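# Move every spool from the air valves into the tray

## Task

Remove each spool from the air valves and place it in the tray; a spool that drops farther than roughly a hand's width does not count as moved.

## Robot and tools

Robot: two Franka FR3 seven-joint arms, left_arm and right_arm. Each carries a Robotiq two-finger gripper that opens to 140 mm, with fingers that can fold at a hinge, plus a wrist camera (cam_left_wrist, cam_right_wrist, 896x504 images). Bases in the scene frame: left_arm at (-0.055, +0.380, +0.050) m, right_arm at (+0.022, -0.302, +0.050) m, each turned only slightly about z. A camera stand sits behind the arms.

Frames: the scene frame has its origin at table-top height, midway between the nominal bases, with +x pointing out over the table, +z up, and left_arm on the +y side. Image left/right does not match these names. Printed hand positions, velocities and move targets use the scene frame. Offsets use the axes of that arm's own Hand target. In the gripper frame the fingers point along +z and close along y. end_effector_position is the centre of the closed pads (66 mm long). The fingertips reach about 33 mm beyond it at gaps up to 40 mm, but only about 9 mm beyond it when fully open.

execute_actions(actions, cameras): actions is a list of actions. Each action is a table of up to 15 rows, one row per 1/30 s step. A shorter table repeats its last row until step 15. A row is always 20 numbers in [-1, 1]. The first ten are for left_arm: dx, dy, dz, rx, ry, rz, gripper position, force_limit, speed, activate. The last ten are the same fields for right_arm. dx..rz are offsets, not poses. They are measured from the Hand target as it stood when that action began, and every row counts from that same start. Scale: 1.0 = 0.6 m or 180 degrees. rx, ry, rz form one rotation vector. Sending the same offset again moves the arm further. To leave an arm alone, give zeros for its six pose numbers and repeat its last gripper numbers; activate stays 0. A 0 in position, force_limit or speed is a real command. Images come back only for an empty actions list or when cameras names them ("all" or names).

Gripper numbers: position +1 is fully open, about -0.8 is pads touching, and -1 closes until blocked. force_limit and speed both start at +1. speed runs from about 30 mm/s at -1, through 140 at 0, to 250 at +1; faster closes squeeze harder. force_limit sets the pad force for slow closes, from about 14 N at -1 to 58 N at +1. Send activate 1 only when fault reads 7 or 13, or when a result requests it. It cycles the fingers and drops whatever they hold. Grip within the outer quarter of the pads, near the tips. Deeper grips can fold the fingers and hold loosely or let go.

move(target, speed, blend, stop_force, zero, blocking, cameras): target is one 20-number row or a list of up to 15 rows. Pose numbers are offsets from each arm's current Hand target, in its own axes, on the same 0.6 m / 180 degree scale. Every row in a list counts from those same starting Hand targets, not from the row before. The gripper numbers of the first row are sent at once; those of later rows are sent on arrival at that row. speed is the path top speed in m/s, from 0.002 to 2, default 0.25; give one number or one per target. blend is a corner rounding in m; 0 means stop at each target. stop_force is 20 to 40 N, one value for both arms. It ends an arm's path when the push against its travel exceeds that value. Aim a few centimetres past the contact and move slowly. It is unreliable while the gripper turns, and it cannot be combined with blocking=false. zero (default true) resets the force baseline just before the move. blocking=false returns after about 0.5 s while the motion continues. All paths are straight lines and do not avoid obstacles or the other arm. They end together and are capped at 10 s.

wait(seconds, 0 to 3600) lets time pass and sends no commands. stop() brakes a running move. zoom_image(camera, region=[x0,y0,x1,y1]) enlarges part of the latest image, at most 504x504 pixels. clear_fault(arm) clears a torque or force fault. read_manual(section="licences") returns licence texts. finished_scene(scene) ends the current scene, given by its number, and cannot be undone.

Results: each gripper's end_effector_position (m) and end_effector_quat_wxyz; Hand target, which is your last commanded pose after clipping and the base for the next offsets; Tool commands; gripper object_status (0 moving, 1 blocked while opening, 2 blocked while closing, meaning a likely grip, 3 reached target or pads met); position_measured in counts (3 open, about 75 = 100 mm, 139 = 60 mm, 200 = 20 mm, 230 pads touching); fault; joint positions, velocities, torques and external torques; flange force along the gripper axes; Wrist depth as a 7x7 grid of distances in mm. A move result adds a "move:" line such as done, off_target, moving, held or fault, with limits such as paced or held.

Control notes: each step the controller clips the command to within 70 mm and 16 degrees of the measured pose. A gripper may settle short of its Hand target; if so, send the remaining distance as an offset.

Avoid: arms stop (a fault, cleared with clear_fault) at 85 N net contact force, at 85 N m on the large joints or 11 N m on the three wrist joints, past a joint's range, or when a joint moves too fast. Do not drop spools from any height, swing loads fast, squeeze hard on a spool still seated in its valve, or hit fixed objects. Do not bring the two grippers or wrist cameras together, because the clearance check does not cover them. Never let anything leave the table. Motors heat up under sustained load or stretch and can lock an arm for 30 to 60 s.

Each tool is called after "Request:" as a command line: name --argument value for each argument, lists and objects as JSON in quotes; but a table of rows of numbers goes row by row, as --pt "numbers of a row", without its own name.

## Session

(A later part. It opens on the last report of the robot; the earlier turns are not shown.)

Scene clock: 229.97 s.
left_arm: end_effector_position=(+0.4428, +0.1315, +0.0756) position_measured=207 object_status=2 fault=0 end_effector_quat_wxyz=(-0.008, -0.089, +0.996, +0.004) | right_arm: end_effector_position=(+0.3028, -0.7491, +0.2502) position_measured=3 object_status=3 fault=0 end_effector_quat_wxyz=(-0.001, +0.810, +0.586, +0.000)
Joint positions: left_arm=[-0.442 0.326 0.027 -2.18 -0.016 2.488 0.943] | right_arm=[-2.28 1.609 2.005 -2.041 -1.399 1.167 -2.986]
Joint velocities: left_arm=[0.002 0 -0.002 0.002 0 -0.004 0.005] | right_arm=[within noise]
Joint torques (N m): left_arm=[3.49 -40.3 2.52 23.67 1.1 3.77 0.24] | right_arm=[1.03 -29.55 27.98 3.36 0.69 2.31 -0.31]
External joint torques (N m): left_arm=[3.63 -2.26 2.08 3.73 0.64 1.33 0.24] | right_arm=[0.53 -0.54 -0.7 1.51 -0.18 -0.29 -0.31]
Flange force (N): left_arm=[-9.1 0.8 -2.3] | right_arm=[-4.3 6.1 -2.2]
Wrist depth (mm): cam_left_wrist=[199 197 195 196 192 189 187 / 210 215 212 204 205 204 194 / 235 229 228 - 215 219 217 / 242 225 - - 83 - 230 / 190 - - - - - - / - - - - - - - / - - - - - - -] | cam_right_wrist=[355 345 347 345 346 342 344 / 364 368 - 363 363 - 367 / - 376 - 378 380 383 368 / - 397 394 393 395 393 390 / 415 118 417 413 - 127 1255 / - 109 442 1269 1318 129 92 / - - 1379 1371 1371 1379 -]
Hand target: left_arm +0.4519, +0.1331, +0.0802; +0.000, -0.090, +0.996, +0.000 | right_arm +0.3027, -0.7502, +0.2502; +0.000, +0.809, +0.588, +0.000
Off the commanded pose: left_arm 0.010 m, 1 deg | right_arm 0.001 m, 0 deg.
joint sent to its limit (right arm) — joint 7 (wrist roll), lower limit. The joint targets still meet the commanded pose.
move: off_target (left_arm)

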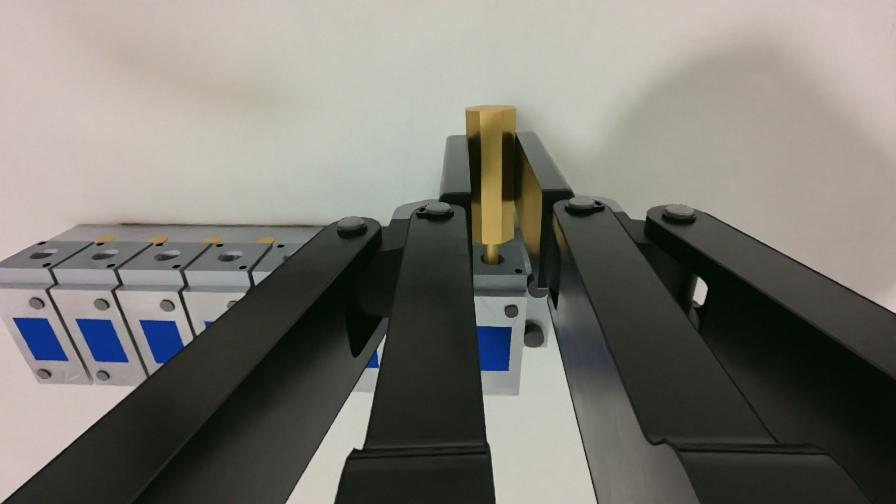

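Request:
move --target '[-0.01,0.0,-0.001,0,0,0,-0.98,0.1,-1,0,0,0,0,0,0,0,1,1,1,0]' --speed 0.03 --cameras '["cam_left_wrist"]'

Request:
zoom_image --camera "cam_left_wrist" --region '[440, 200, 540, 300]'

Scene clock: 233.27 s.
left_arm: end_effector_position=(+0.4565, +0.1346, +0.0805) position_measured=232 object_status=0 fault=0 end_effector_quat_wxyz=(-0.001, -0.094, +0.996, +0.001) | right_arm: end_effector_position=(+0.3028, -0.7491, +0.2502) position_measured=3 object_status=3 fault=0 end_effector_quat_wxyz=(-0.001, +0.810, +0.586, +0.000)
Joint positions: left_arm=[-0.428 0.333 0.029 -2.156 -0.016 2.486 0.948] | right_arm=[-2.28 1.609 2.005 -2.041 -1.399 1.167 -2.986]
Joint torques (N m): left_arm=[0.9 -38.98 -0.2 20.81 0.5 2.79 0.31] | right_arm=[1 -29.56 28.06 3.42 0.7 2.31 -0.24]
External joint torques (N m): left_arm=[0.96 -0.24 -0.74 0.43 0.03 0.29 0.31] | right_arm=[0.69 -0.66 -0.52 1.49 -0.17 -0.26 -0.24]
Flange force (N): left_arm=[-1.5 0.8 0.2] | right_arm=[-4.1 6.5 -2.8]
Wrist depth (mm): cam_left_wrist=[204 203 201 194 195 193 190 / 218 218 217 211 209 208 203 / 231 230 229 135 223 220 222 / 180 180 - - 84 - 234 / 198 - - - - - - / - - - - - - - / - - - - - - -] | cam_right_wrist=[- 345 349 350 - - - / - - 366 - 364 367 359 / 383 - 378 381 378 387 381 / 396 381 396 391 384 393 392 / 420 118 419 403 411 127 1242 / - 140 425 1262 1303 129 92 / - 1446 1363 1387 1348 1371 -]
Hand target: left_arm +0.4578, +0.1342, +0.0808; +0.000, -0.090, +0.996, +0.000 | right_arm +0.3027, -0.7502, +0.2502; +0.000, +0.809, +0.588, +0.000
Off the commanded pose: left_arm 0.001 m, 0 deg | right_arm 0.001 m, 0 deg.
joint sent to its limit (right arm) — joint 7 (wrist roll), lower limit. The joint targets still meet the commanded pose.
move: done

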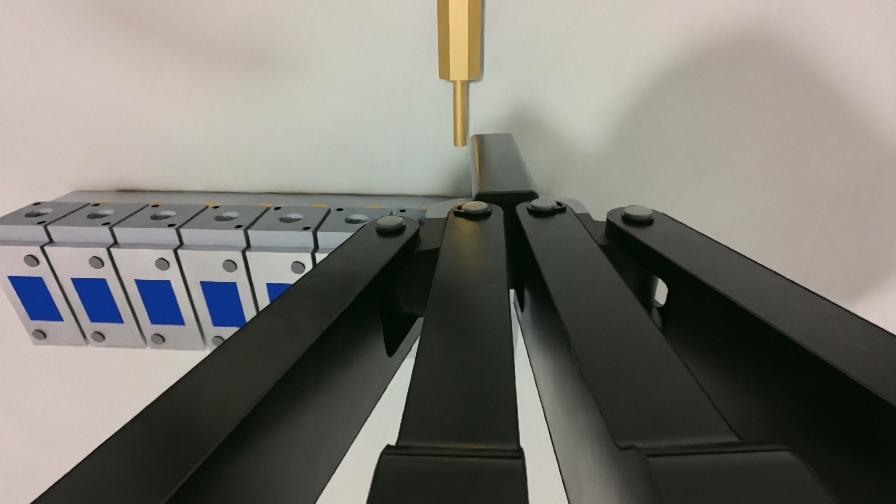

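Scaled by 5.040 from the camera's image (finer frame: 1280x720).

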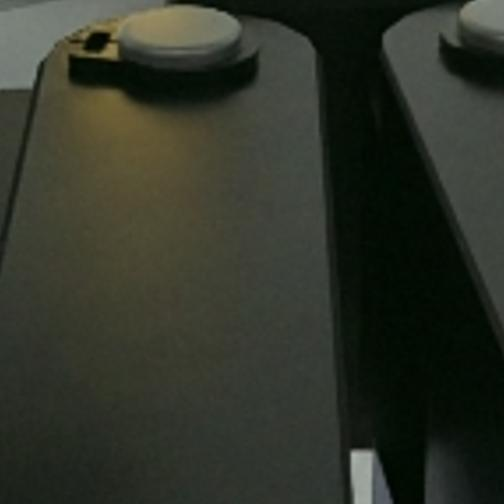

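Request:
move --target '[0,0,-0.12,0,0,0,-0.1,-1,0,0,0,0,0,0,0,0,1,1,1,0]' --speed 0.15 --cameras '["cam_left_wrist"]'

Scene clock: 236.07 s.
left_arm: end_effector_position=(+0.4582, +0.1327, +0.1534) position_measured=141 object_status=3 fault=0 end_effector_quat_wxyz=(+0.001, -0.092, +0.996, -0.002) | right_arm: end_effector_position=(+0.3028, -0.7491, +0.2502) position_measured=3 object_status=3 fault=0 end_effector_quat_wxyz=(-0.001, +0.810, +0.586, +0.000)
Joint positions: left_arm=[-0.428 0.204 0.029 -2.125 -0.012 2.332 0.948] | right_arm=[-2.28 1.609 2.005 -2.041 -1.399 1.167 -2.986]
Joint velocities: left_arm=[0 -0.001 0.001 0 -0.001 -0.005 -0.001] | right_arm=[within noise]
Joint torques (N m): left_arm=[0.33 -36.78 0.16 22.34 0.91 2.28 0.05] | right_arm=[0.99 -29.52 28.01 3.4 0.67 2.29 -0.26]
External joint torques (N m): left_arm=[0.64 -0.21 0.08 0.04 0.35 -0.24 0.05] | right_arm=[0.65 -0.61 -0.62 1.51 -0.2 -0.29 -0.26]
Flange force (N): left_arm=[-0.4 0.7 -0.9] | right_arm=[-4.2 6.4 -2.5]
Wrist depth (mm): cam_left_wrist=[- 271 267 260 264 257 251 / 295 291 290 282 274 274 270 / 316 252 242 237 133 290 291 / - 252 86 256 - 86 - / - - - 372 - - - / - - - - - - - / - - - 460 - - -] | cam_right_wrist=[357 351 347 348 349 350 349 / - 367 370 362 364 362 363 / - 360 366 - 380 380 - / - 407 409 390 379 395 394 / - 118 407 411 - 129 1249 / - 109 - - 1275 129 92 / - 1420 1356 1371 1387 1379 -]
Hand target: left_arm +0.4578, +0.1342, +0.1528; +0.000, -0.090, +0.996, +0.000 | right_arm +0.3027, -0.7502, +0.2502; +0.000, +0.809, +0.588, +0.000
Off the commanded pose: left_arm 0.002 m, 0 deg | right_arm 0.001 m, 0 deg.
joint sent to its limit (right arm) — joint 7 (wrist roll), lower limit. The joint targets still meet the commanded pose.
move: done

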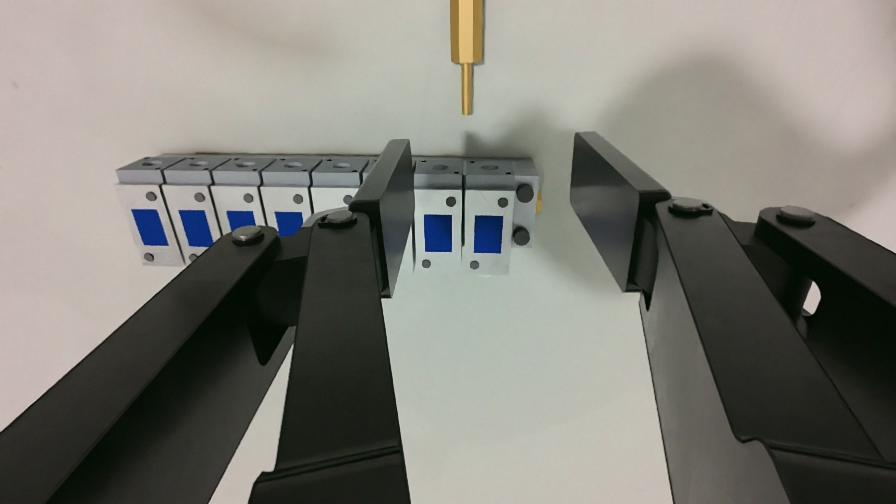

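Request:
move --target '[0.096,-0.0217,0.02,0,0,0,-0.1,-1,0,0,0,0,0,0,0,0,1,1,1,0]' --speed 0.15 --cameras '["cam_left_wrist"]'

Scene clock: 244.43 s.
left_arm: end_effector_position=(+0.4028, +0.1108, +0.1402) position_measured=141 object_status=3 fault=0 end_effector_quat_wxyz=(-0.002, -0.087, +0.996, +0.000) | right_arm: end_effector_position=(+0.3028, -0.7491, +0.2502) position_measured=3 object_status=3 fault=0 end_effector_quat_wxyz=(-0.001, +0.810, +0.586, +0.000)
Joint positions: left_arm=[-0.489 0.13 0.007 -2.267 -0.006 2.394 0.871] | right_arm=[-2.28 1.609 2.005 -2.041 -1.399 1.167 -2.986]
Joint velocities: left_arm=[-0.001 0 0.002 0.001 -0.001 -0.001 -0.008] | right_arm=[within noise]
Joint torques (N m): left_arm=[-0.12 -34.53 0.24 21.3 0.88 2.8 -0.15] | right_arm=[1.11 -29.58 28.02 3.4 0.68 2.31 -0.24]
External joint torques (N m): left_arm=[0.07 -1.19 0.28 -0.21 0.35 0.29 -0.14] | right_arm=[0.69 -0.64 -0.62 1.53 -0.19 -0.28 -0.24]
Flange force (N): left_arm=[3.1 2.6 -1.3] | right_arm=[-4.2 6.6 -2.6]
Wrist depth (mm): cam_left_wrist=[261 247 254 243 246 - 240 / 280 278 272 269 - 275 255 / 304 300 284 281 133 279 279 / 329 312 86 302 - 86 - / - - - 260 - - - / - - - 372 - - - / - - - - - - -] | cam_right_wrist=[- 351 - 351 347 349 346 / 364 364 363 362 368 362 - / 381 385 384 379 371 370 379 / - 396 396 399 393 393 - / 414 118 415 416 - 127 1242 / - 109 438 435 1289 129 92 / - - 1363 1379 1387 1363 -]
Hand target: left_arm +0.4034, +0.1111, +0.1408; +0.000, -0.090, +0.996, +0.000 | right_arm +0.3027, -0.7502, +0.2502; +0.000, +0.809, +0.588, +0.000
Off the commanded pose: left_arm 0.001 m, 0 deg | right_arm 0.001 m, 0 deg.
joint sent to its limit (right arm) — joint 7 (wrist roll), lower limit. The joint targets still meet the commanded pose.
move: done

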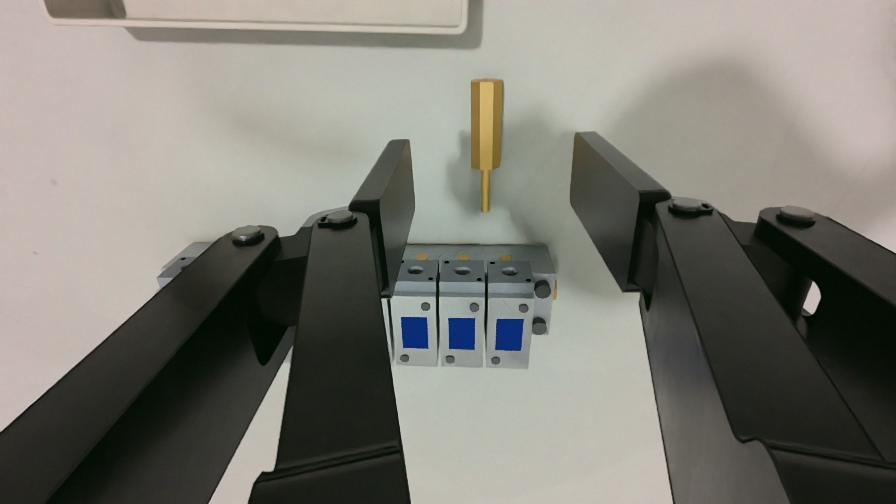

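Request:
move --target '[0.0,-0.0015,0.1715,0,0,0,-0.1,-1,-1,0,0,0,0,0,0,0,1,1,1,0]' --speed 0.15

Request:
move --target '[0,0,0,0,0,0,-1,-1,-1,0,0,0,0,0,0,0,1,1,1,0]' --cameras '["cam_left_wrist"]'

Scene clock: 248.27 s.
left_arm: end_effector_position=(+0.4023, +0.1109, +0.0376) position_measured=141 object_status=3 fault=0 end_effector_quat_wxyz=(-0.001, -0.087, +0.996, +0.001) | right_arm: end_effector_position=(+0.3028, -0.7491, +0.2502) position_measured=3 object_status=3 fault=0 end_effector_quat_wxyz=(-0.001, +0.810, +0.586, +0.000)
Joint positions: left_arm=[-0.492 0.346 0.008 -2.288 -0.006 2.631 0.87] | right_arm=[-2.28 1.609 2.005 -2.041 -1.399 1.167 -2.986]
Joint velocities: left_arm=[-0.001 0 -0.001 -0.001 0.001 0.004 0] | right_arm=[within noise]
Joint torques (N m): left_arm=[-0.13 -37.24 0.47 18.7 0.42 2.74 -0.06] | right_arm=[1.02 -29.51 28.09 3.37 0.7 2.29 -0.28]
External joint torques (N m): left_arm=[-0.02 -0.38 0.19 0.51 0.04 0.26 -0.06] | right_arm=[0.69 -0.64 -0.47 1.44 -0.17 -0.28 -0.28]
Flange force (N): left_arm=[-0.4 -0.5 -0.2] | right_arm=[-4.1 6.3 -2.8]
Wrist depth (mm): cam_left_wrist=[166 164 163 160 157 156 151 / 177 174 172 169 167 167 163 / 192 189 184 160 155 167 180 / 209 200 86 203 195 86 - / - - - 214 211 - - / - - - 168 - - - / - - - 164 - - -] | cam_right_wrist=[- 351 - 350 350 351 345 / 367 366 371 365 - - 363 / 375 382 - - - 377 - / - - - 392 395 390 401 / - 118 427 421 414 127 1242 / - 128 434 436 1311 129 92 / - 1404 1356 1379 1348 1363 -]
Hand target: left_arm +0.4036, +0.1102, +0.0379; +0.000, -0.090, +0.996, +0.000 | right_arm +0.3027, -0.7502, +0.2502; +0.000, +0.809, +0.588, +0.000
Off the commanded pose: left_arm 0.002 m, 0 deg | right_arm 0.001 m, 0 deg.
joint sent to its limit (right arm) — joint 7 (wrist roll), lower limit. The joint targets still meet the commanded pose.
move: done

Scene clock: 250.50 s.
left_arm: end_effector_position=(+0.4055, +0.1096, +0.0405) position_measured=230 object_status=3 fault=0 end_effector_quat_wxyz=(+0.002, -0.087, +0.996, -0.001) | right_arm: end_effector_position=(+0.3028, -0.7491, +0.2502) position_measured=3 object_status=3 fault=0 end_effector_quat_wxyz=(-0.001, +0.810, +0.586, +0.000)
Joint positions: left_arm=[-0.493 0.343 0.009 -2.286 -0.006 2.633 0.87] | right_arm=[-2.28 1.609 2.005 -2.041 -1.399 1.167 -2.986]
Joint torques (N m): left_arm=[-0.3 -35.49 0.19 17.31 0.39 2.64 -0.04] | right_arm=[0.99 -29.59 28.01 3.4 0.68 2.29 -0.3]
External joint torques (N m): left_arm=[-0.11 1.53 -0.03 -1.08 0 0.12 -0.04] | right_arm=[0.56 -0.74 -0.55 1.49 -0.19 -0.29 -0.3]
Flange force (N): left_arm=[0.8 0.4 3.7] | right_arm=[-4.3 6.2 -2.7]
Wrist depth (mm): cam_left_wrist=[170 166 164 158 160 157 154 / 181 177 176 170 171 168 165 / 196 193 190 183 182 181 180 / 214 - - - 84 191 192 / 229 - - - - - - / - - - - - - - / - - - - - - -] | cam_right_wrist=[349 344 - - 350 346 347 / 357 365 367 - 368 361 366 / - 376 372 382 371 381 378 / - 384 - 395 - 391 395 / 410 118 408 418 411 127 1236 / - 109 - 1318 1289 129 92 / - 1356 1348 1371 1387 1363 -]
Hand target: left_arm +0.4036, +0.1102, +0.0379; +0.000, -0.090, +0.996, +0.000 | right_arm +0.3027, -0.7502, +0.2502; +0.000, +0.809, +0.588, +0.000
Off the commanded pose: left_arm 0.003 m, 0 deg | right_arm 0.001 m, 0 deg.
joint sent to its limit (right arm) — joint 7 (wrist roll), lower limit. The joint targets still meet the commanded pose.
move: done

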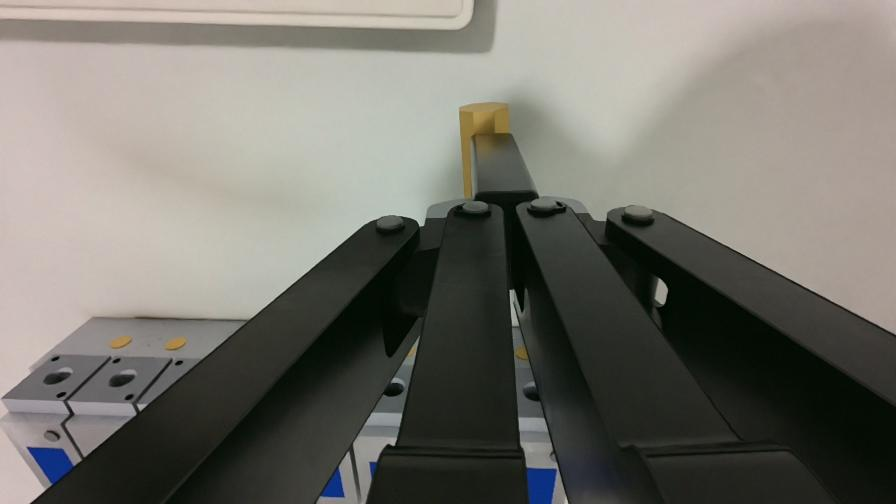

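Request:
move --target '[0,0,0,0,0,0,-0.2,-1,0,0,0,0,0,0,0,0,1,1,1,0]' --cameras '["cam_left_wrist"]'

Request:
zoom_image --camera "cam_left_wrist" --region '[380, 80, 640, 340]'

Scene clock: 254.37 s.
left_arm: end_effector_position=(+0.4046, +0.1099, +0.0390) position_measured=154 object_status=0 fault=0 end_effector_quat_wxyz=(+0.001, -0.087, +0.996, -0.001) | right_arm: end_effector_position=(+0.3028, -0.7491, +0.2502) position_measured=3 object_status=3 fault=0 end_effector_quat_wxyz=(-0.001, +0.810, +0.586, +0.000)
Joint positions: left_arm=[-0.493 0.345 0.009 -2.286 -0.006 2.633 0.87] | right_arm=[-2.28 1.609 2.005 -2.041 -1.399 1.167 -2.986]
Joint torques (N m): left_arm=[-0.09 -37.04 0.22 18.18 0.42 2.55 -0.06] | right_arm=[1.07 -29.55 27.99 3.3 0.68 2.29 -0.3]
External joint torques (N m): left_arm=[0.04 0.1 -0.06 -0.2 0.03 0.03 -0.06] | right_arm=[0.82 -0.69 -0.62 1.32 -0.18 -0.28 -0.3]
Flange force (N): left_arm=[0.5 0.3 0.3] | right_arm=[-3.9 6.4 -2.5]
Wrist depth (mm): cam_left_wrist=[168 166 163 161 159 155 154 / 180 179 174 169 169 168 165 / 196 192 187 173 130 176 179 / 213 206 - 197 195 87 - / - - - 216 - - - / - - - 165 - - - / - - - 162 163 - -] | cam_right_wrist=[- 352 349 - 343 348 352 / - 363 363 363 366 362 - / - 378 377 - - 372 378 / 405 - - 400 395 395 - / - 118 - 409 410 129 1249 / - 109 - 1303 1303 129 92 / - - 1311 1387 1371 1371 -]
Hand target: left_arm +0.4036, +0.1102, +0.0379; +0.000, -0.090, +0.996, +0.000 | right_arm +0.3027, -0.7502, +0.2502; +0.000, +0.809, +0.588, +0.000
Off the commanded pose: left_arm 0.002 m, 0 deg | right_arm 0.001 m, 0 deg.
joint sent to its limit (right arm) — joint 7 (wrist roll), lower limit. The joint targets still meet the commanded pose.
move: done

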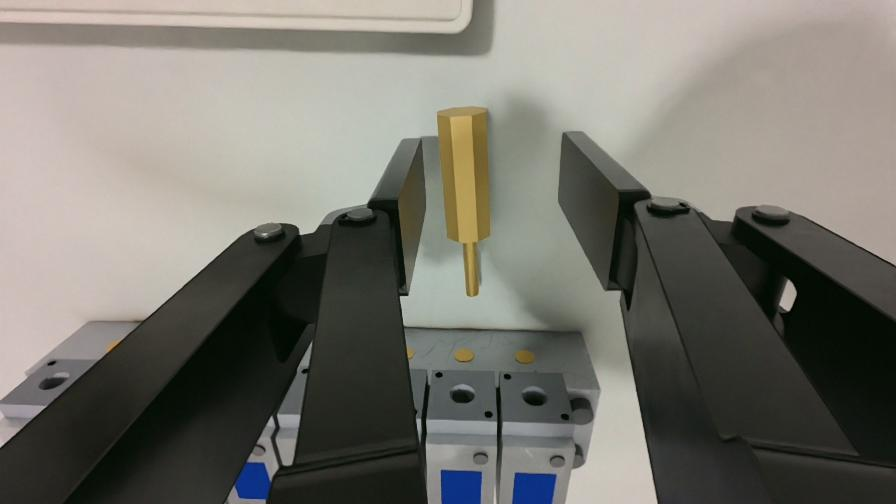

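Scaled by 1.938 from the camera's image (finer frame: 1280x720).

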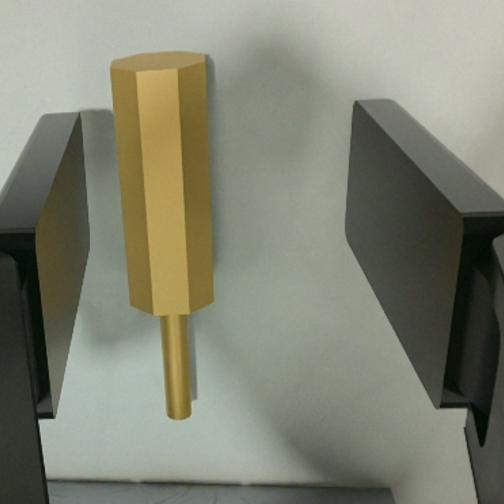

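Request:
move --target '[0,-0.016,0.0052,0,0,-0.0139,-0.2,-1,0,0,0,0,0,0,0,0,1,1,1,0]' --speed 0.05 --cameras '["cam_left_wrist"]'

Request:
zoom_image --camera "cam_left_wrist" --region '[380, 80, 640, 340]'

Scene clock: 260.40 s.
left_arm: end_effector_position=(+0.4056, +0.1009, +0.0352) position_measured=154 object_status=3 fault=0 end_effector_quat_wxyz=(+0.001, -0.105, +0.994, +0.000) | right_arm: end_effector_position=(+0.3028, -0.7491, +0.2502) position_measured=3 object_status=3 fault=0 end_effector_quat_wxyz=(-0.001, +0.810, +0.586, +0.000)
Joint positions: left_arm=[-0.521 0.366 0.022 -2.265 -0.013 2.633 0.824] | right_arm=[-2.28 1.609 2.005 -2.041 -1.399 1.167 -2.986]
Joint velocities: left_arm=[-0.001 0 -0.001 0.001 -0.001 -0.001 -0.006] | right_arm=[within noise]
Joint torques (N m): left_arm=[-0.12 -37.61 0.68 18.75 0.07 2.25 -0.2] | right_arm=[1 -29.54 28.06 3.39 0.69 2.32 -0.26]
External joint torques (N m): left_arm=[0.05 -0.01 0.27 0.42 -0.31 -0.27 -0.2] | right_arm=[0.72 -0.63 -0.57 1.41 -0.16 -0.26 -0.26]
Flange force (N): left_arm=[-1.3 -1.4 -0.5] | right_arm=[-4.0 6.3 -2.6]
Wrist depth (mm): cam_left_wrist=[- 162 - 158 155 152 151 / 175 173 170 166 166 163 162 / 190 187 182 174 119 174 177 / 207 199 89 194 195 87 - / - - - 212 210 - - / - - - 171 173 - - / - - - 160 158 - -] | cam_right_wrist=[350 350 342 348 350 344 350 / 367 366 - 374 367 - 366 / 380 375 366 375 367 380 377 / 391 394 - 403 397 395 - / 414 118 413 - 413 127 1249 / - 109 439 437 1303 129 92 / - - 1371 1371 1363 1363 -]
Hand target: left_arm +0.4053, +0.1007, +0.0348; +0.000, -0.111, +0.994, +0.000 | right_arm +0.3027, -0.7502, +0.2502; +0.000, +0.809, +0.588, +0.000
Off the commanded pose: left_arm 0.001 m, 1 deg | right_arm 0.001 m, 0 deg.
joint sent to its limit (right arm) — joint 7 (wrist roll), lower limit. The joint targets still meet the commanded pose.
move: done

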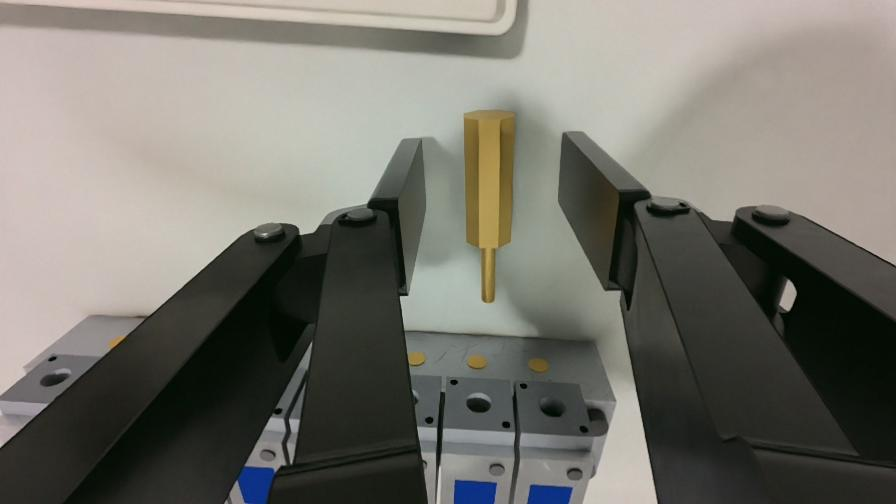

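Scaled by 1.938 from the camera's image (finer frame: 1280x720).

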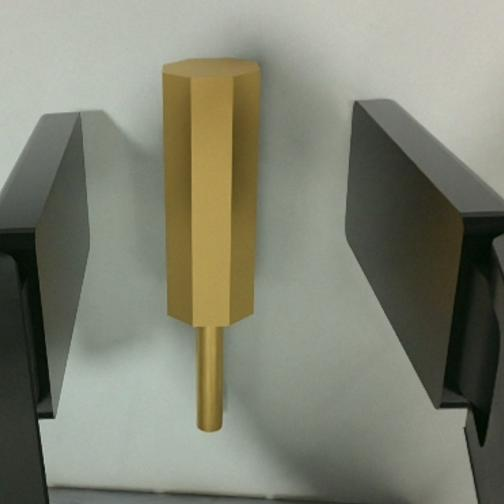

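Request:
move --target '[0,0,0,0,0,0,-1,-1,-1,0,0,0,0,0,0,0,1,1,1,0]' --cameras '["cam_left_wrist"]'

Scene clock: 263.57 s.
left_arm: end_effector_position=(+0.4074, +0.0995, +0.0373) position_measured=208 object_status=0 fault=0 end_effector_quat_wxyz=(+0.003, -0.106, +0.994, -0.002) | right_arm: end_effector_position=(+0.3028, -0.7491, +0.2502) position_measured=3 object_status=3 fault=0 end_effector_quat_wxyz=(-0.001, +0.810, +0.586, +0.000)
Joint positions: left_arm=[-0.521 0.364 0.022 -2.263 -0.013 2.633 0.822] | right_arm=[-2.28 1.609 2.005 -2.041 -1.399 1.167 -2.986]
Joint torques (N m): left_arm=[0.42 -35.95 0.69 17.35 0.19 2.28 -0.17] | right_arm=[1.03 -29.57 28 3.36 0.68 2.3 -0.29]
External joint torques (N m): left_arm=[0.57 1.85 0.27 -1.18 -0.19 -0.28 -0.17] | right_arm=[0.6 -0.68 -0.6 1.5 -0.19 -0.29 -0.29]
Flange force (N): left_arm=[-0.5 0.5 3.5] | right_arm=[-4.3 6.3 -2.6]
Wrist depth (mm): cam_left_wrist=[167 164 163 160 158 155 152 / 178 175 172 169 166 165 161 / 193 191 187 183 114 176 178 / 211 207 - - 83 - 188 / 227 - - - - - - / - - - - - - - / - - - - - - -] | cam_right_wrist=[348 - 347 359 346 349 349 / 361 361 364 365 357 364 366 / - 375 382 383 372 380 376 / - 383 398 395 392 393 400 / - 118 413 412 414 127 1242 / - 128 421 1275 1311 129 92 / - 1429 1379 1371 1363 1387 -]
Hand target: left_arm +0.4053, +0.1007, +0.0348; +0.000, -0.111, +0.994, +0.000 | right_arm +0.3027, -0.7502, +0.2502; +0.000, +0.809, +0.588, +0.000
Off the commanded pose: left_arm 0.003 m, 1 deg | right_arm 0.001 m, 0 deg.
joint sent to its limit (right arm) — joint 7 (wrist roll), lower limit. The joint targets still meet the commanded pose.
move: done

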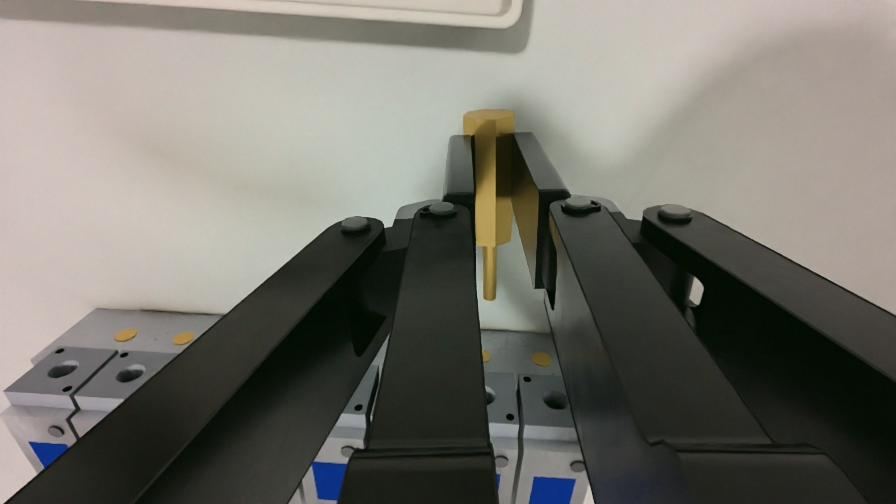

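Request:
move --target '[0,0,-0.03,0,0,0,-1,-1,-1,0,0,0,0,0,0,0,1,1,1,0]' --speed 0.05 --cameras '["cam_left_wrist"]'

Request:
zoom_image --camera "cam_left_wrist" --region '[400, 80, 600, 340]'

Scene clock: 266.97 s.
left_arm: end_effector_position=(+0.4065, +0.1002, +0.0528) position_measured=209 object_status=2 fault=0 end_effector_quat_wxyz=(+0.001, -0.107, +0.994, -0.001) | right_arm: end_effector_position=(+0.3028, -0.7491, +0.2502) position_measured=3 object_status=3 fault=0 end_effector_quat_wxyz=(-0.001, +0.810, +0.586, +0.000)
Joint positions: left_arm=[-0.521 0.327 0.023 -2.265 -0.013 2.595 0.821] | right_arm=[-2.28 1.609 2.005 -2.041 -1.399 1.167 -2.986]
Joint velocities: left_arm=[-0.001 -0.001 0 0 0 -0.004 0.001] | right_arm=[within noise]
Joint torques (N m): left_arm=[-0.11 -38.15 0.55 18.7 0.44 2.26 -0.2] | right_arm=[1.03 -29.55 28.06 3.42 0.68 2.29 -0.29]
External joint torques (N m): left_arm=[-0.07 -1.1 0.09 -0.24 0.03 -0.27 -0.2] | right_arm=[0.73 -0.62 -0.57 1.47 -0.18 -0.28 -0.29]
Flange force (N): left_arm=[2.4 1.6 -3.1] | right_arm=[-4.2 6.5 -2.6]
Wrist depth (mm): cam_left_wrist=[180 181 177 175 170 168 166 / 196 191 188 183 183 180 178 / 209 201 - 181 193 193 192 / 228 220 - - - - - / 246 - - - - - - / - - - - - - - / - - - - - - -] | cam_right_wrist=[- 354 359 348 352 355 358 / 364 362 - 366 361 363 362 / 370 376 - 381 - 384 374 / 403 - 399 401 398 - - / 413 118 401 408 401 127 1242 / - 128 431 1269 1303 129 92 / - 1371 1387 1371 1379 1371 -]
Hand target: left_arm +0.4053, +0.1008, +0.0528; +0.000, -0.111, +0.994, +0.000 | right_arm +0.3027, -0.7502, +0.2502; +0.000, +0.809, +0.588, +0.000
Off the commanded pose: left_arm 0.001 m, 1 deg | right_arm 0.001 m, 0 deg.
joint sent to its limit (right arm) — joint 7 (wrist roll), lower limit. The joint targets still meet the commanded pose.
move: done

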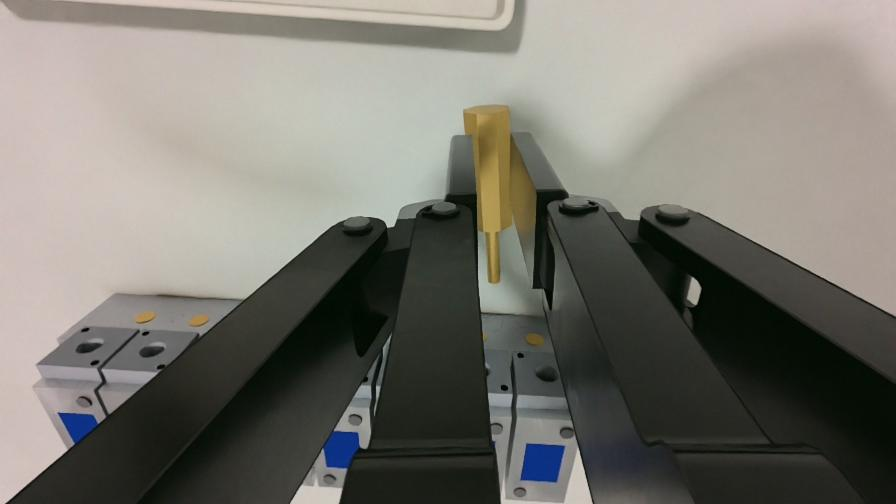

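Scaled by 1.938 from the camera's image (finer frame: 1280x720).

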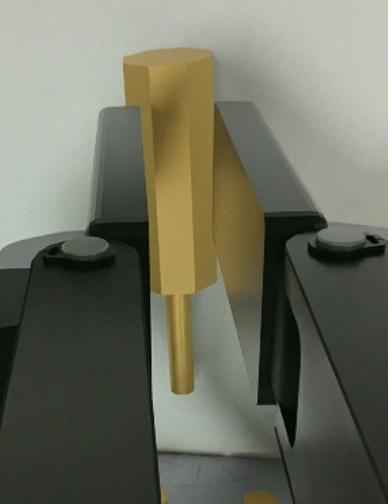

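Request:
move --pt "0 0 0.015 0 0 0 -1 -1 -1 0 0 0 0 0 0 0 1 1 1 0" --pt "0 0 0.016 0 0 0 -0.2 -1 -1 0 0 0 0 0 0 0 1 1 1 0" --speed 0.04 --cameras '["cam_left_wrist"]'

Request:
zoom_image --camera "cam_left_wrist" --region '[380, 80, 640, 340]'

Scene clock: 272.40 s.
left_arm: end_effector_position=(+0.4054, +0.1011, +0.0438) position_measured=154 object_status=0 fault=0 end_effector_quat_wxyz=(+0.000, -0.107, +0.994, +0.001) | right_arm: end_effector_position=(+0.3028, -0.7491, +0.2502) position_measured=3 object_status=3 fault=0 end_effector_quat_wxyz=(-0.001, +0.810, +0.586, +0.000)
Joint positions: left_arm=[-0.521 0.346 0.023 -2.265 -0.013 2.611 0.821] | right_arm=[-2.28 1.609 2.005 -2.041 -1.399 1.167 -2.986]
Joint torques (N m): left_arm=[0.14 -37.3 0.28 18.69 0.42 2.81 -0.11] | right_arm=[1.1 -29.54 28.02 3.4 0.69 2.3 -0.3]
External joint torques (N m): left_arm=[0.2 0 -0.21 0.1 0.02 0.3 -0.11] | right_arm=[0.77 -0.62 -0.61 1.48 -0.17 -0.28 -0.3]
Flange force (N): left_arm=[0.1 0.0 0.7] | right_arm=[-4.2 6.6 -2.6]
Wrist depth (mm): cam_left_wrist=[- 170 167 167 162 160 158 / 186 182 179 173 173 172 170 / 199 198 187 177 140 183 183 / 218 208 - 201 201 87 - / - - - - 219 - - / - - - 174 180 - - / - - - 177 - - -] | cam_right_wrist=[347 350 350 345 - - 348 / 368 361 366 367 370 362 364 / 383 - - - 378 381 - / 399 - 395 401 - - 395 / - 117 410 413 409 127 1262 / - 109 - 431 1311 129 92 / - - 1387 1379 1325 1371 -]
Hand target: left_arm +0.4053, +0.1007, +0.0432; +0.000, -0.111, +0.994, +0.000 | right_arm +0.3027, -0.7502, +0.2502; +0.000, +0.809, +0.588, +0.000
Off the commanded pose: left_arm 0.001 m, 0 deg | right_arm 0.001 m, 0 deg.
joint sent to its limit (right arm) — joint 7 (wrist roll), lower limit. The joint targets still meet the commanded pose.
move: done

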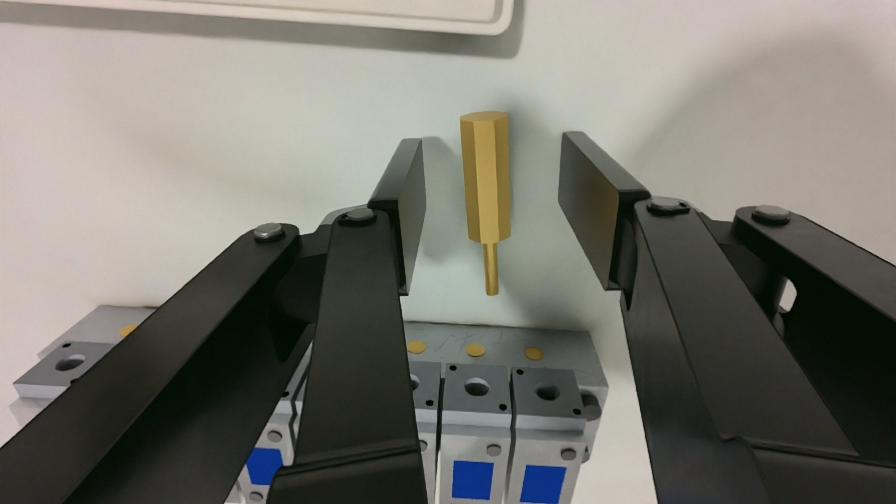

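Scaled by 1.938 from the camera's image (finer frame: 1280x720).

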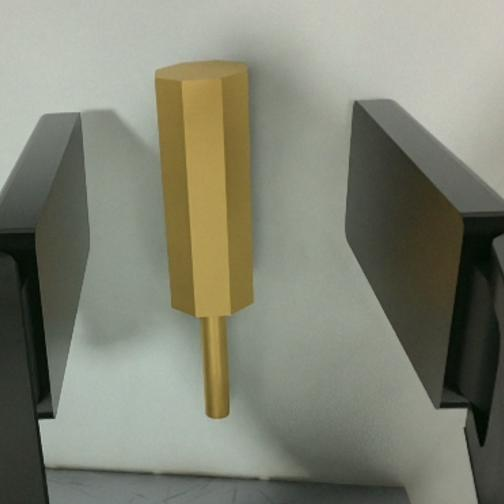

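Request:
move --target '[0,-0.003,0.0042,0,0,-0.014,-0.2,-1,-1,0,0,0,0,0,0,0,1,1,1,0]' --speed 0.05

Request:
move --target '[0,0,0,0,0,0,-1,-1,-1,0,0,0,0,0,0,0,1,1,1,0]' --cameras '["cam_left_wrist"]'

Request:
zoom_image --camera "cam_left_wrist" --region '[400, 80, 600, 340]'

Scene clock: 276.53 s.
left_arm: end_effector_position=(+0.4049, +0.0998, +0.0407) position_measured=154 object_status=3 fault=0 end_effector_quat_wxyz=(+0.000, -0.127, +0.992, +0.001) | right_arm: end_effector_position=(+0.3028, -0.7491, +0.2502) position_measured=3 object_status=3 fault=0 end_effector_quat_wxyz=(-0.001, +0.810, +0.586, +0.000)
Joint positions: left_arm=[-0.536 0.355 0.034 -2.262 -0.021 2.614 0.784] | right_arm=[-2.28 1.609 2.005 -2.041 -1.399 1.167 -2.986]
Joint velocities: left_arm=[0 0.001 0.001 -0.001 0 0.001 -0.005] | right_arm=[within noise]
Joint torques (N m): left_arm=[-0.16 -37.51 0.77 18.97 0.1 2.81 -0.13] | right_arm=[1.03 -29.58 28.01 3.37 0.7 2.3 -0.27]
External joint torques (N m): left_arm=[-0.04 -0.05 0.2 0.45 -0.29 0.3 -0.13] | right_arm=[0.69 -0.7 -0.55 1.44 -0.17 -0.27 -0.27]
Flange force (N): left_arm=[-0.6 -0.9 0.6] | right_arm=[-4.1 6.4 -2.7]
Wrist depth (mm): cam_left_wrist=[168 167 165 164 160 158 155 / 181 179 176 171 171 169 167 / 195 192 189 166 140 180 180 / 213 207 89 192 198 87 - / - - - 220 - - - / - - - 172 - - - / - - - - 165 - -] | cam_right_wrist=[350 349 349 347 348 - 350 / 366 364 362 - - 363 363 / 377 379 - 371 372 374 371 / 393 - - - - 395 393 / - 118 408 - - 129 1318 / - 109 - 1333 1282 121 92 / - - 1371 1363 1371 1379 -]
Hand target: left_arm +0.4057, +0.0990, +0.0407; +0.000, -0.133, +0.991, +0.000 | right_arm +0.3027, -0.7502, +0.2502; +0.000, +0.809, +0.588, +0.000
Off the commanded pose: left_arm 0.001 m, 1 deg | right_arm 0.001 m, 0 deg.
joint sent to its limit (right arm) — joint 7 (wrist roll), lower limit. The joint targets still meet the commanded pose.
move: done

Scene clock: 278.33 s.
left_arm: end_effector_position=(+0.4049, +0.0998, +0.0407) position_measured=230 object_status=0 fault=0 end_effector_quat_wxyz=(+0.000, -0.128, +0.992, +0.001) | right_arm: end_effector_position=(+0.3028, -0.7491, +0.2502) position_measured=3 object_status=3 fault=0 end_effector_quat_wxyz=(-0.001, +0.810, +0.586, +0.000)
Joint positions: left_arm=[-0.536 0.355 0.034 -2.262 -0.021 2.614 0.781] | right_arm=[-2.28 1.609 2.005 -2.041 -1.399 1.167 -2.986]
Joint torques (N m): left_arm=[0.15 -37.5 0.45 18.93 0.31 2.8 -0.16] | right_arm=[1.04 -29.52 27.99 3.39 0.68 2.3 -0.22]
External joint torques (N m): left_arm=[0.13 0.06 -0.25 0.38 -0.07 0.28 -0.16] | right_arm=[0.74 -0.64 -0.63 1.4 -0.18 -0.28 -0.22]
Flange force (N): left_arm=[-0.6 -0.9 0.8] | right_arm=[-3.9 6.4 -2.5]
Wrist depth (mm): cam_left_wrist=[168 169 165 163 160 157 155 / 181 178 176 171 172 169 166 / 195 193 190 135 182 177 180 / 209 211 - - 84 - 192 / 207 - - - - - - / - - - - - - - / - - - - - - -] | cam_right_wrist=[333 350 343 349 353 - - / - 363 359 364 359 362 - / - 375 378 377 375 374 395 / - 394 392 386 391 398 - / 414 118 419 - 413 127 1255 / - 140 - 1325 1289 129 90 / - 454 1387 1325 1379 1356 -]
Hand target: left_arm +0.4057, +0.0990, +0.0407; +0.000, -0.133, +0.991, +0.000 | right_arm +0.3027, -0.7502, +0.2502; +0.000, +0.809, +0.588, +0.000
Off the commanded pose: left_arm 0.001 m, 1 deg | right_arm 0.001 m, 0 deg.
joint sent to its limit (right arm) — joint 7 (wrist roll), lower limit. The joint targets still meet the commanded pose.
move: done

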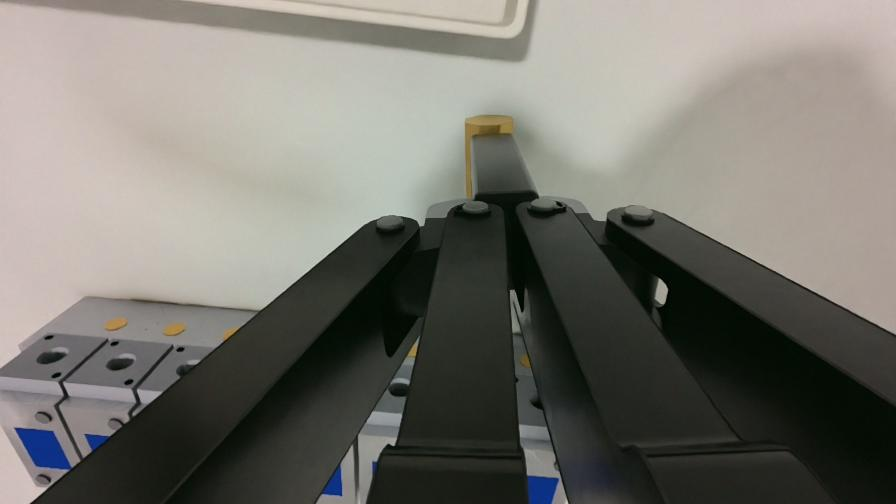

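Scaled by 1.938 from the camera's image (finer frame: 1280x720).

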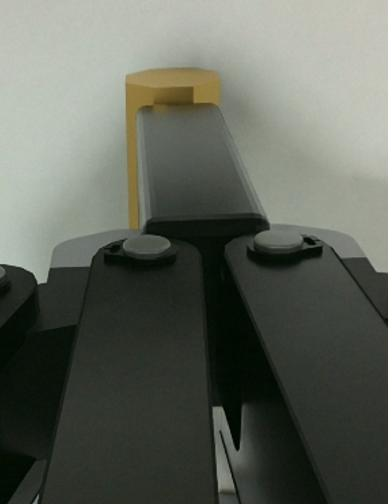

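Request:
move --pt "0 0 -0.04 0 0 0 -1 -1 -1 0 0 0 0 0 0 0 1 1 1 0" --pt "0 0 -0.041 0 0 0 -0.25 -1 -1 0 0 0 0 0 0 0 1 1 1 0" --speed 0.1 --cameras '["cam_left_wrist"]'

Request:
zoom_image --camera "cam_left_wrist" --region '[380, 80, 640, 340]'

Scene clock: 285.17 s.
left_arm: end_effector_position=(+0.4061, +0.0989, +0.0646) position_measured=160 object_status=0 fault=0 end_effector_quat_wxyz=(+0.000, -0.130, +0.992, +0.000) | right_arm: end_effector_position=(+0.3028, -0.7491, +0.2502) position_measured=3 object_status=3 fault=0 end_effector_quat_wxyz=(-0.001, +0.810, +0.586, +0.000)
Joint positions: left_arm=[-0.54 0.302 0.039 -2.262 -0.021 2.565 0.779] | right_arm=[-2.28 1.609 2.005 -2.041 -1.399 1.167 -2.986]
Joint torques (N m): left_arm=[-0.07 -38.03 0.67 19.42 0.45 2.26 -0.18] | right_arm=[1.03 -29.55 28.02 3.38 0.68 2.31 -0.25]
External joint torques (N m): left_arm=[0.14 -1.42 0.24 0.12 0.02 -0.26 -0.18] | right_arm=[0.59 -0.58 -0.63 1.5 -0.19 -0.28 -0.25]
Flange force (N): left_arm=[1.7 1.7 -3.7] | right_arm=[-4.2 6.2 -2.4]
Wrist depth (mm): cam_left_wrist=[191 188 187 184 181 179 173 / 207 202 200 193 193 191 188 / - 219 213 192 157 205 201 / 238 - - 227 221 87 - / - - - 209 - - - / - - - 187 185 - - / - - - 205 - - -] | cam_right_wrist=[349 - - 344 345 346 350 / 363 358 - 369 359 363 355 / 380 380 379 378 376 378 378 / 401 397 - 395 400 401 397 / - 118 - 415 421 129 1236 / - 140 434 1356 1333 129 92 / - 462 1387 1404 1363 1363 -]
Hand target: left_arm +0.4057, +0.0990, +0.0653; +0.000, -0.133, +0.991, +0.000 | right_arm +0.3027, -0.7502, +0.2502; +0.000, +0.809, +0.588, +0.000
Off the commanded pose: left_arm 0.001 m, 0 deg | right_arm 0.001 m, 0 deg.
joint sent to its limit (right arm) — joint 7 (wrist roll), lower limit. The joint targets still meet the commanded pose.
move: done

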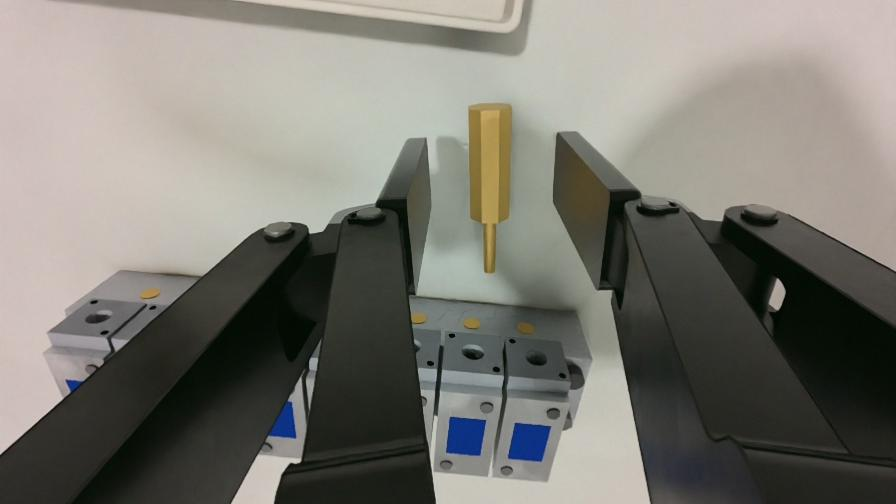

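Scaled by 1.938 from the camera's image (finer frame: 1280x720).

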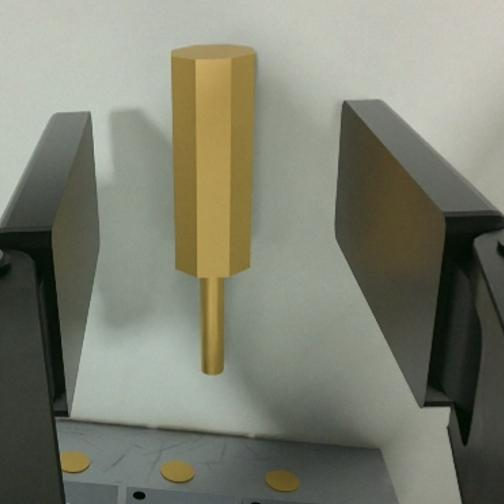

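Request:
move --target '[0,0,0.0538,0,0,0,-0.25,-1,-1,0,0,0,0,0,0,0,1,1,1,0]' --speed 0.08

Request:
move --target '[0,0,0,0,0,0,-1,-1,-1,0,0,0,0,0,0,0,1,1,1,0]' --cameras '["cam_left_wrist"]'

Request:
zoom_image --camera "cam_left_wrist" --region '[400, 80, 600, 340]'

Scene clock: 288.47 s.
left_arm: end_effector_position=(+0.4046, +0.1002, +0.0326) position_measured=160 object_status=3 fault=0 end_effector_quat_wxyz=(-0.001, -0.130, +0.991, +0.002) | right_arm: end_effector_position=(+0.3028, -0.7491, +0.2502) position_measured=3 object_status=3 fault=0 end_effector_quat_wxyz=(-0.001, +0.810, +0.586, +0.000)
Joint positions: left_arm=[-0.54 0.374 0.038 -2.26 -0.024 2.63 0.779] | right_arm=[-2.28 1.609 2.005 -2.041 -1.399 1.167 -2.986]
Joint velocities: left_arm=[0.001 0 0.001 0 0 0.006 0] | right_arm=[within noise]
Joint torques (N m): left_arm=[0.75 -38.21 0.02 18.72 0.08 2.82 0.06] | right_arm=[1.02 -29.58 28.06 3.39 0.68 2.29 -0.27]
External joint torques (N m): left_arm=[0.75 -0.39 -0.73 0.43 -0.29 0.31 0.06] | right_arm=[0.7 -0.7 -0.5 1.47 -0.18 -0.28 -0.27]
Flange force (N): left_arm=[-1.0 0.5 0.0] | right_arm=[-4.2 6.4 -2.8]
Wrist depth (mm): cam_left_wrist=[160 158 159 156 152 148 149 / 172 170 168 164 164 161 160 / 186 178 179 166 157 173 172 / 207 - - 176 189 87 - / - - - 212 205 - - / - - - 172 195 - - / - - - - - - -] | cam_right_wrist=[350 355 347 352 348 343 350 / 362 367 358 - - - - / 378 368 379 381 380 - - / - - 388 395 - 388 - / - 118 - 413 413 127 1242 / - 109 426 437 1318 129 92 / - 460 1379 1311 1379 1356 -]
Hand target: left_arm +0.4057, +0.0990, +0.0330; +0.000, -0.133, +0.991, +0.000 | right_arm +0.3027, -0.7502, +0.2502; +0.000, +0.809, +0.588, +0.000
Off the commanded pose: left_arm 0.002 m, 0 deg | right_arm 0.001 m, 0 deg.
joint sent to its limit (right arm) — joint 7 (wrist roll), lower limit. The joint targets still meet the commanded pose.
move: done

Scene clock: 289.60 s.
left_arm: end_effector_position=(+0.4049, +0.1000, +0.0327) position_measured=204 object_status=2 fault=0 end_effector_quat_wxyz=(+0.000, -0.130, +0.991, +0.002) | right_arm: end_effector_position=(+0.3028, -0.7491, +0.2502) position_measured=3 object_status=3 fault=0 end_effector_quat_wxyz=(-0.001, +0.810, +0.586, +0.000)
Joint positions: left_arm=[-0.54 0.374 0.038 -2.26 -0.024 2.631 0.779] | right_arm=[-2.28 1.609 2.005 -2.041 -1.399 1.167 -2.986]
Joint torques (N m): left_arm=[0.75 -38.22 0.1 18.6 0.1 2.79 0.07] | right_arm=[1.06 -29.58 28.03 3.38 0.69 2.3 -0.24]
External joint torques (N m): left_arm=[0.89 -0.4 -0.53 0.32 -0.28 0.28 0.08] | right_arm=[0.76 -0.75 -0.49 1.43 -0.18 -0.27 -0.25]
Flange force (N): left_arm=[-1.0 0.9 -0.1] | right_arm=[-4.0 6.5 -2.9]
Wrist depth (mm): cam_left_wrist=[160 158 158 157 152 150 149 / 173 170 168 164 164 161 160 / 187 184 182 177 171 173 174 / 203 199 - 171 82 - 184 / - - - - - - - / - - - - - - - / - - - - - - -] | cam_right_wrist=[352 - 349 349 354 341 350 / - 364 - 363 363 363 363 / - 372 383 376 378 386 377 / 383 390 - - 390 397 388 / - 118 - 421 415 129 1236 / - 109 - 1340 1289 129 92 / - 1363 1404 1363 1379 1387 -]
Hand target: left_arm +0.4057, +0.0990, +0.0330; +0.000, -0.133, +0.991, +0.000 | right_arm +0.3027, -0.7502, +0.2502; +0.000, +0.809, +0.588, +0.000
Off the commanded pose: left_arm 0.001 m, 0 deg | right_arm 0.001 m, 0 deg.
joint sent to its limit (right arm) — joint 7 (wrist roll), lower limit. The joint targets still meet the commanded pose.
move: done

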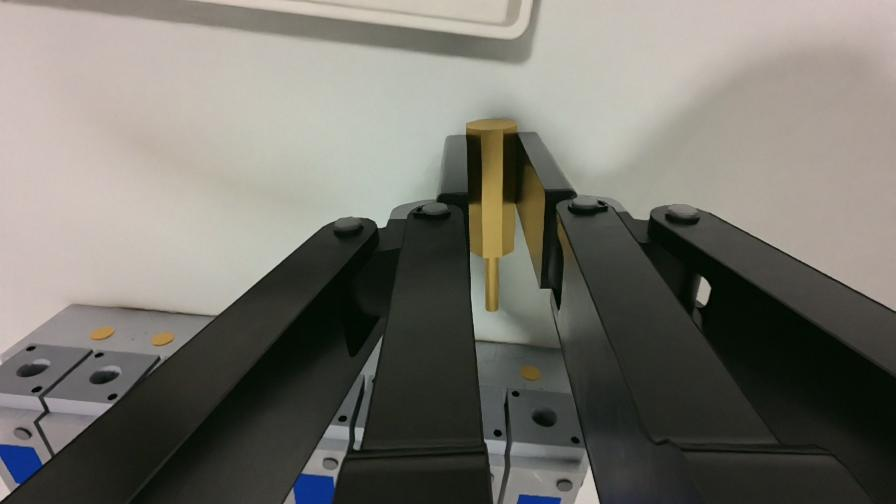

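Scaled by 1.938 from the camera's image (finer frame: 1280x720).

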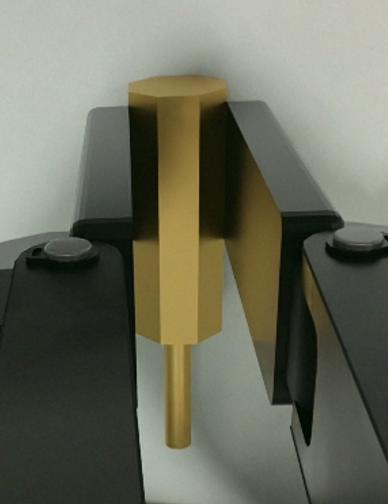

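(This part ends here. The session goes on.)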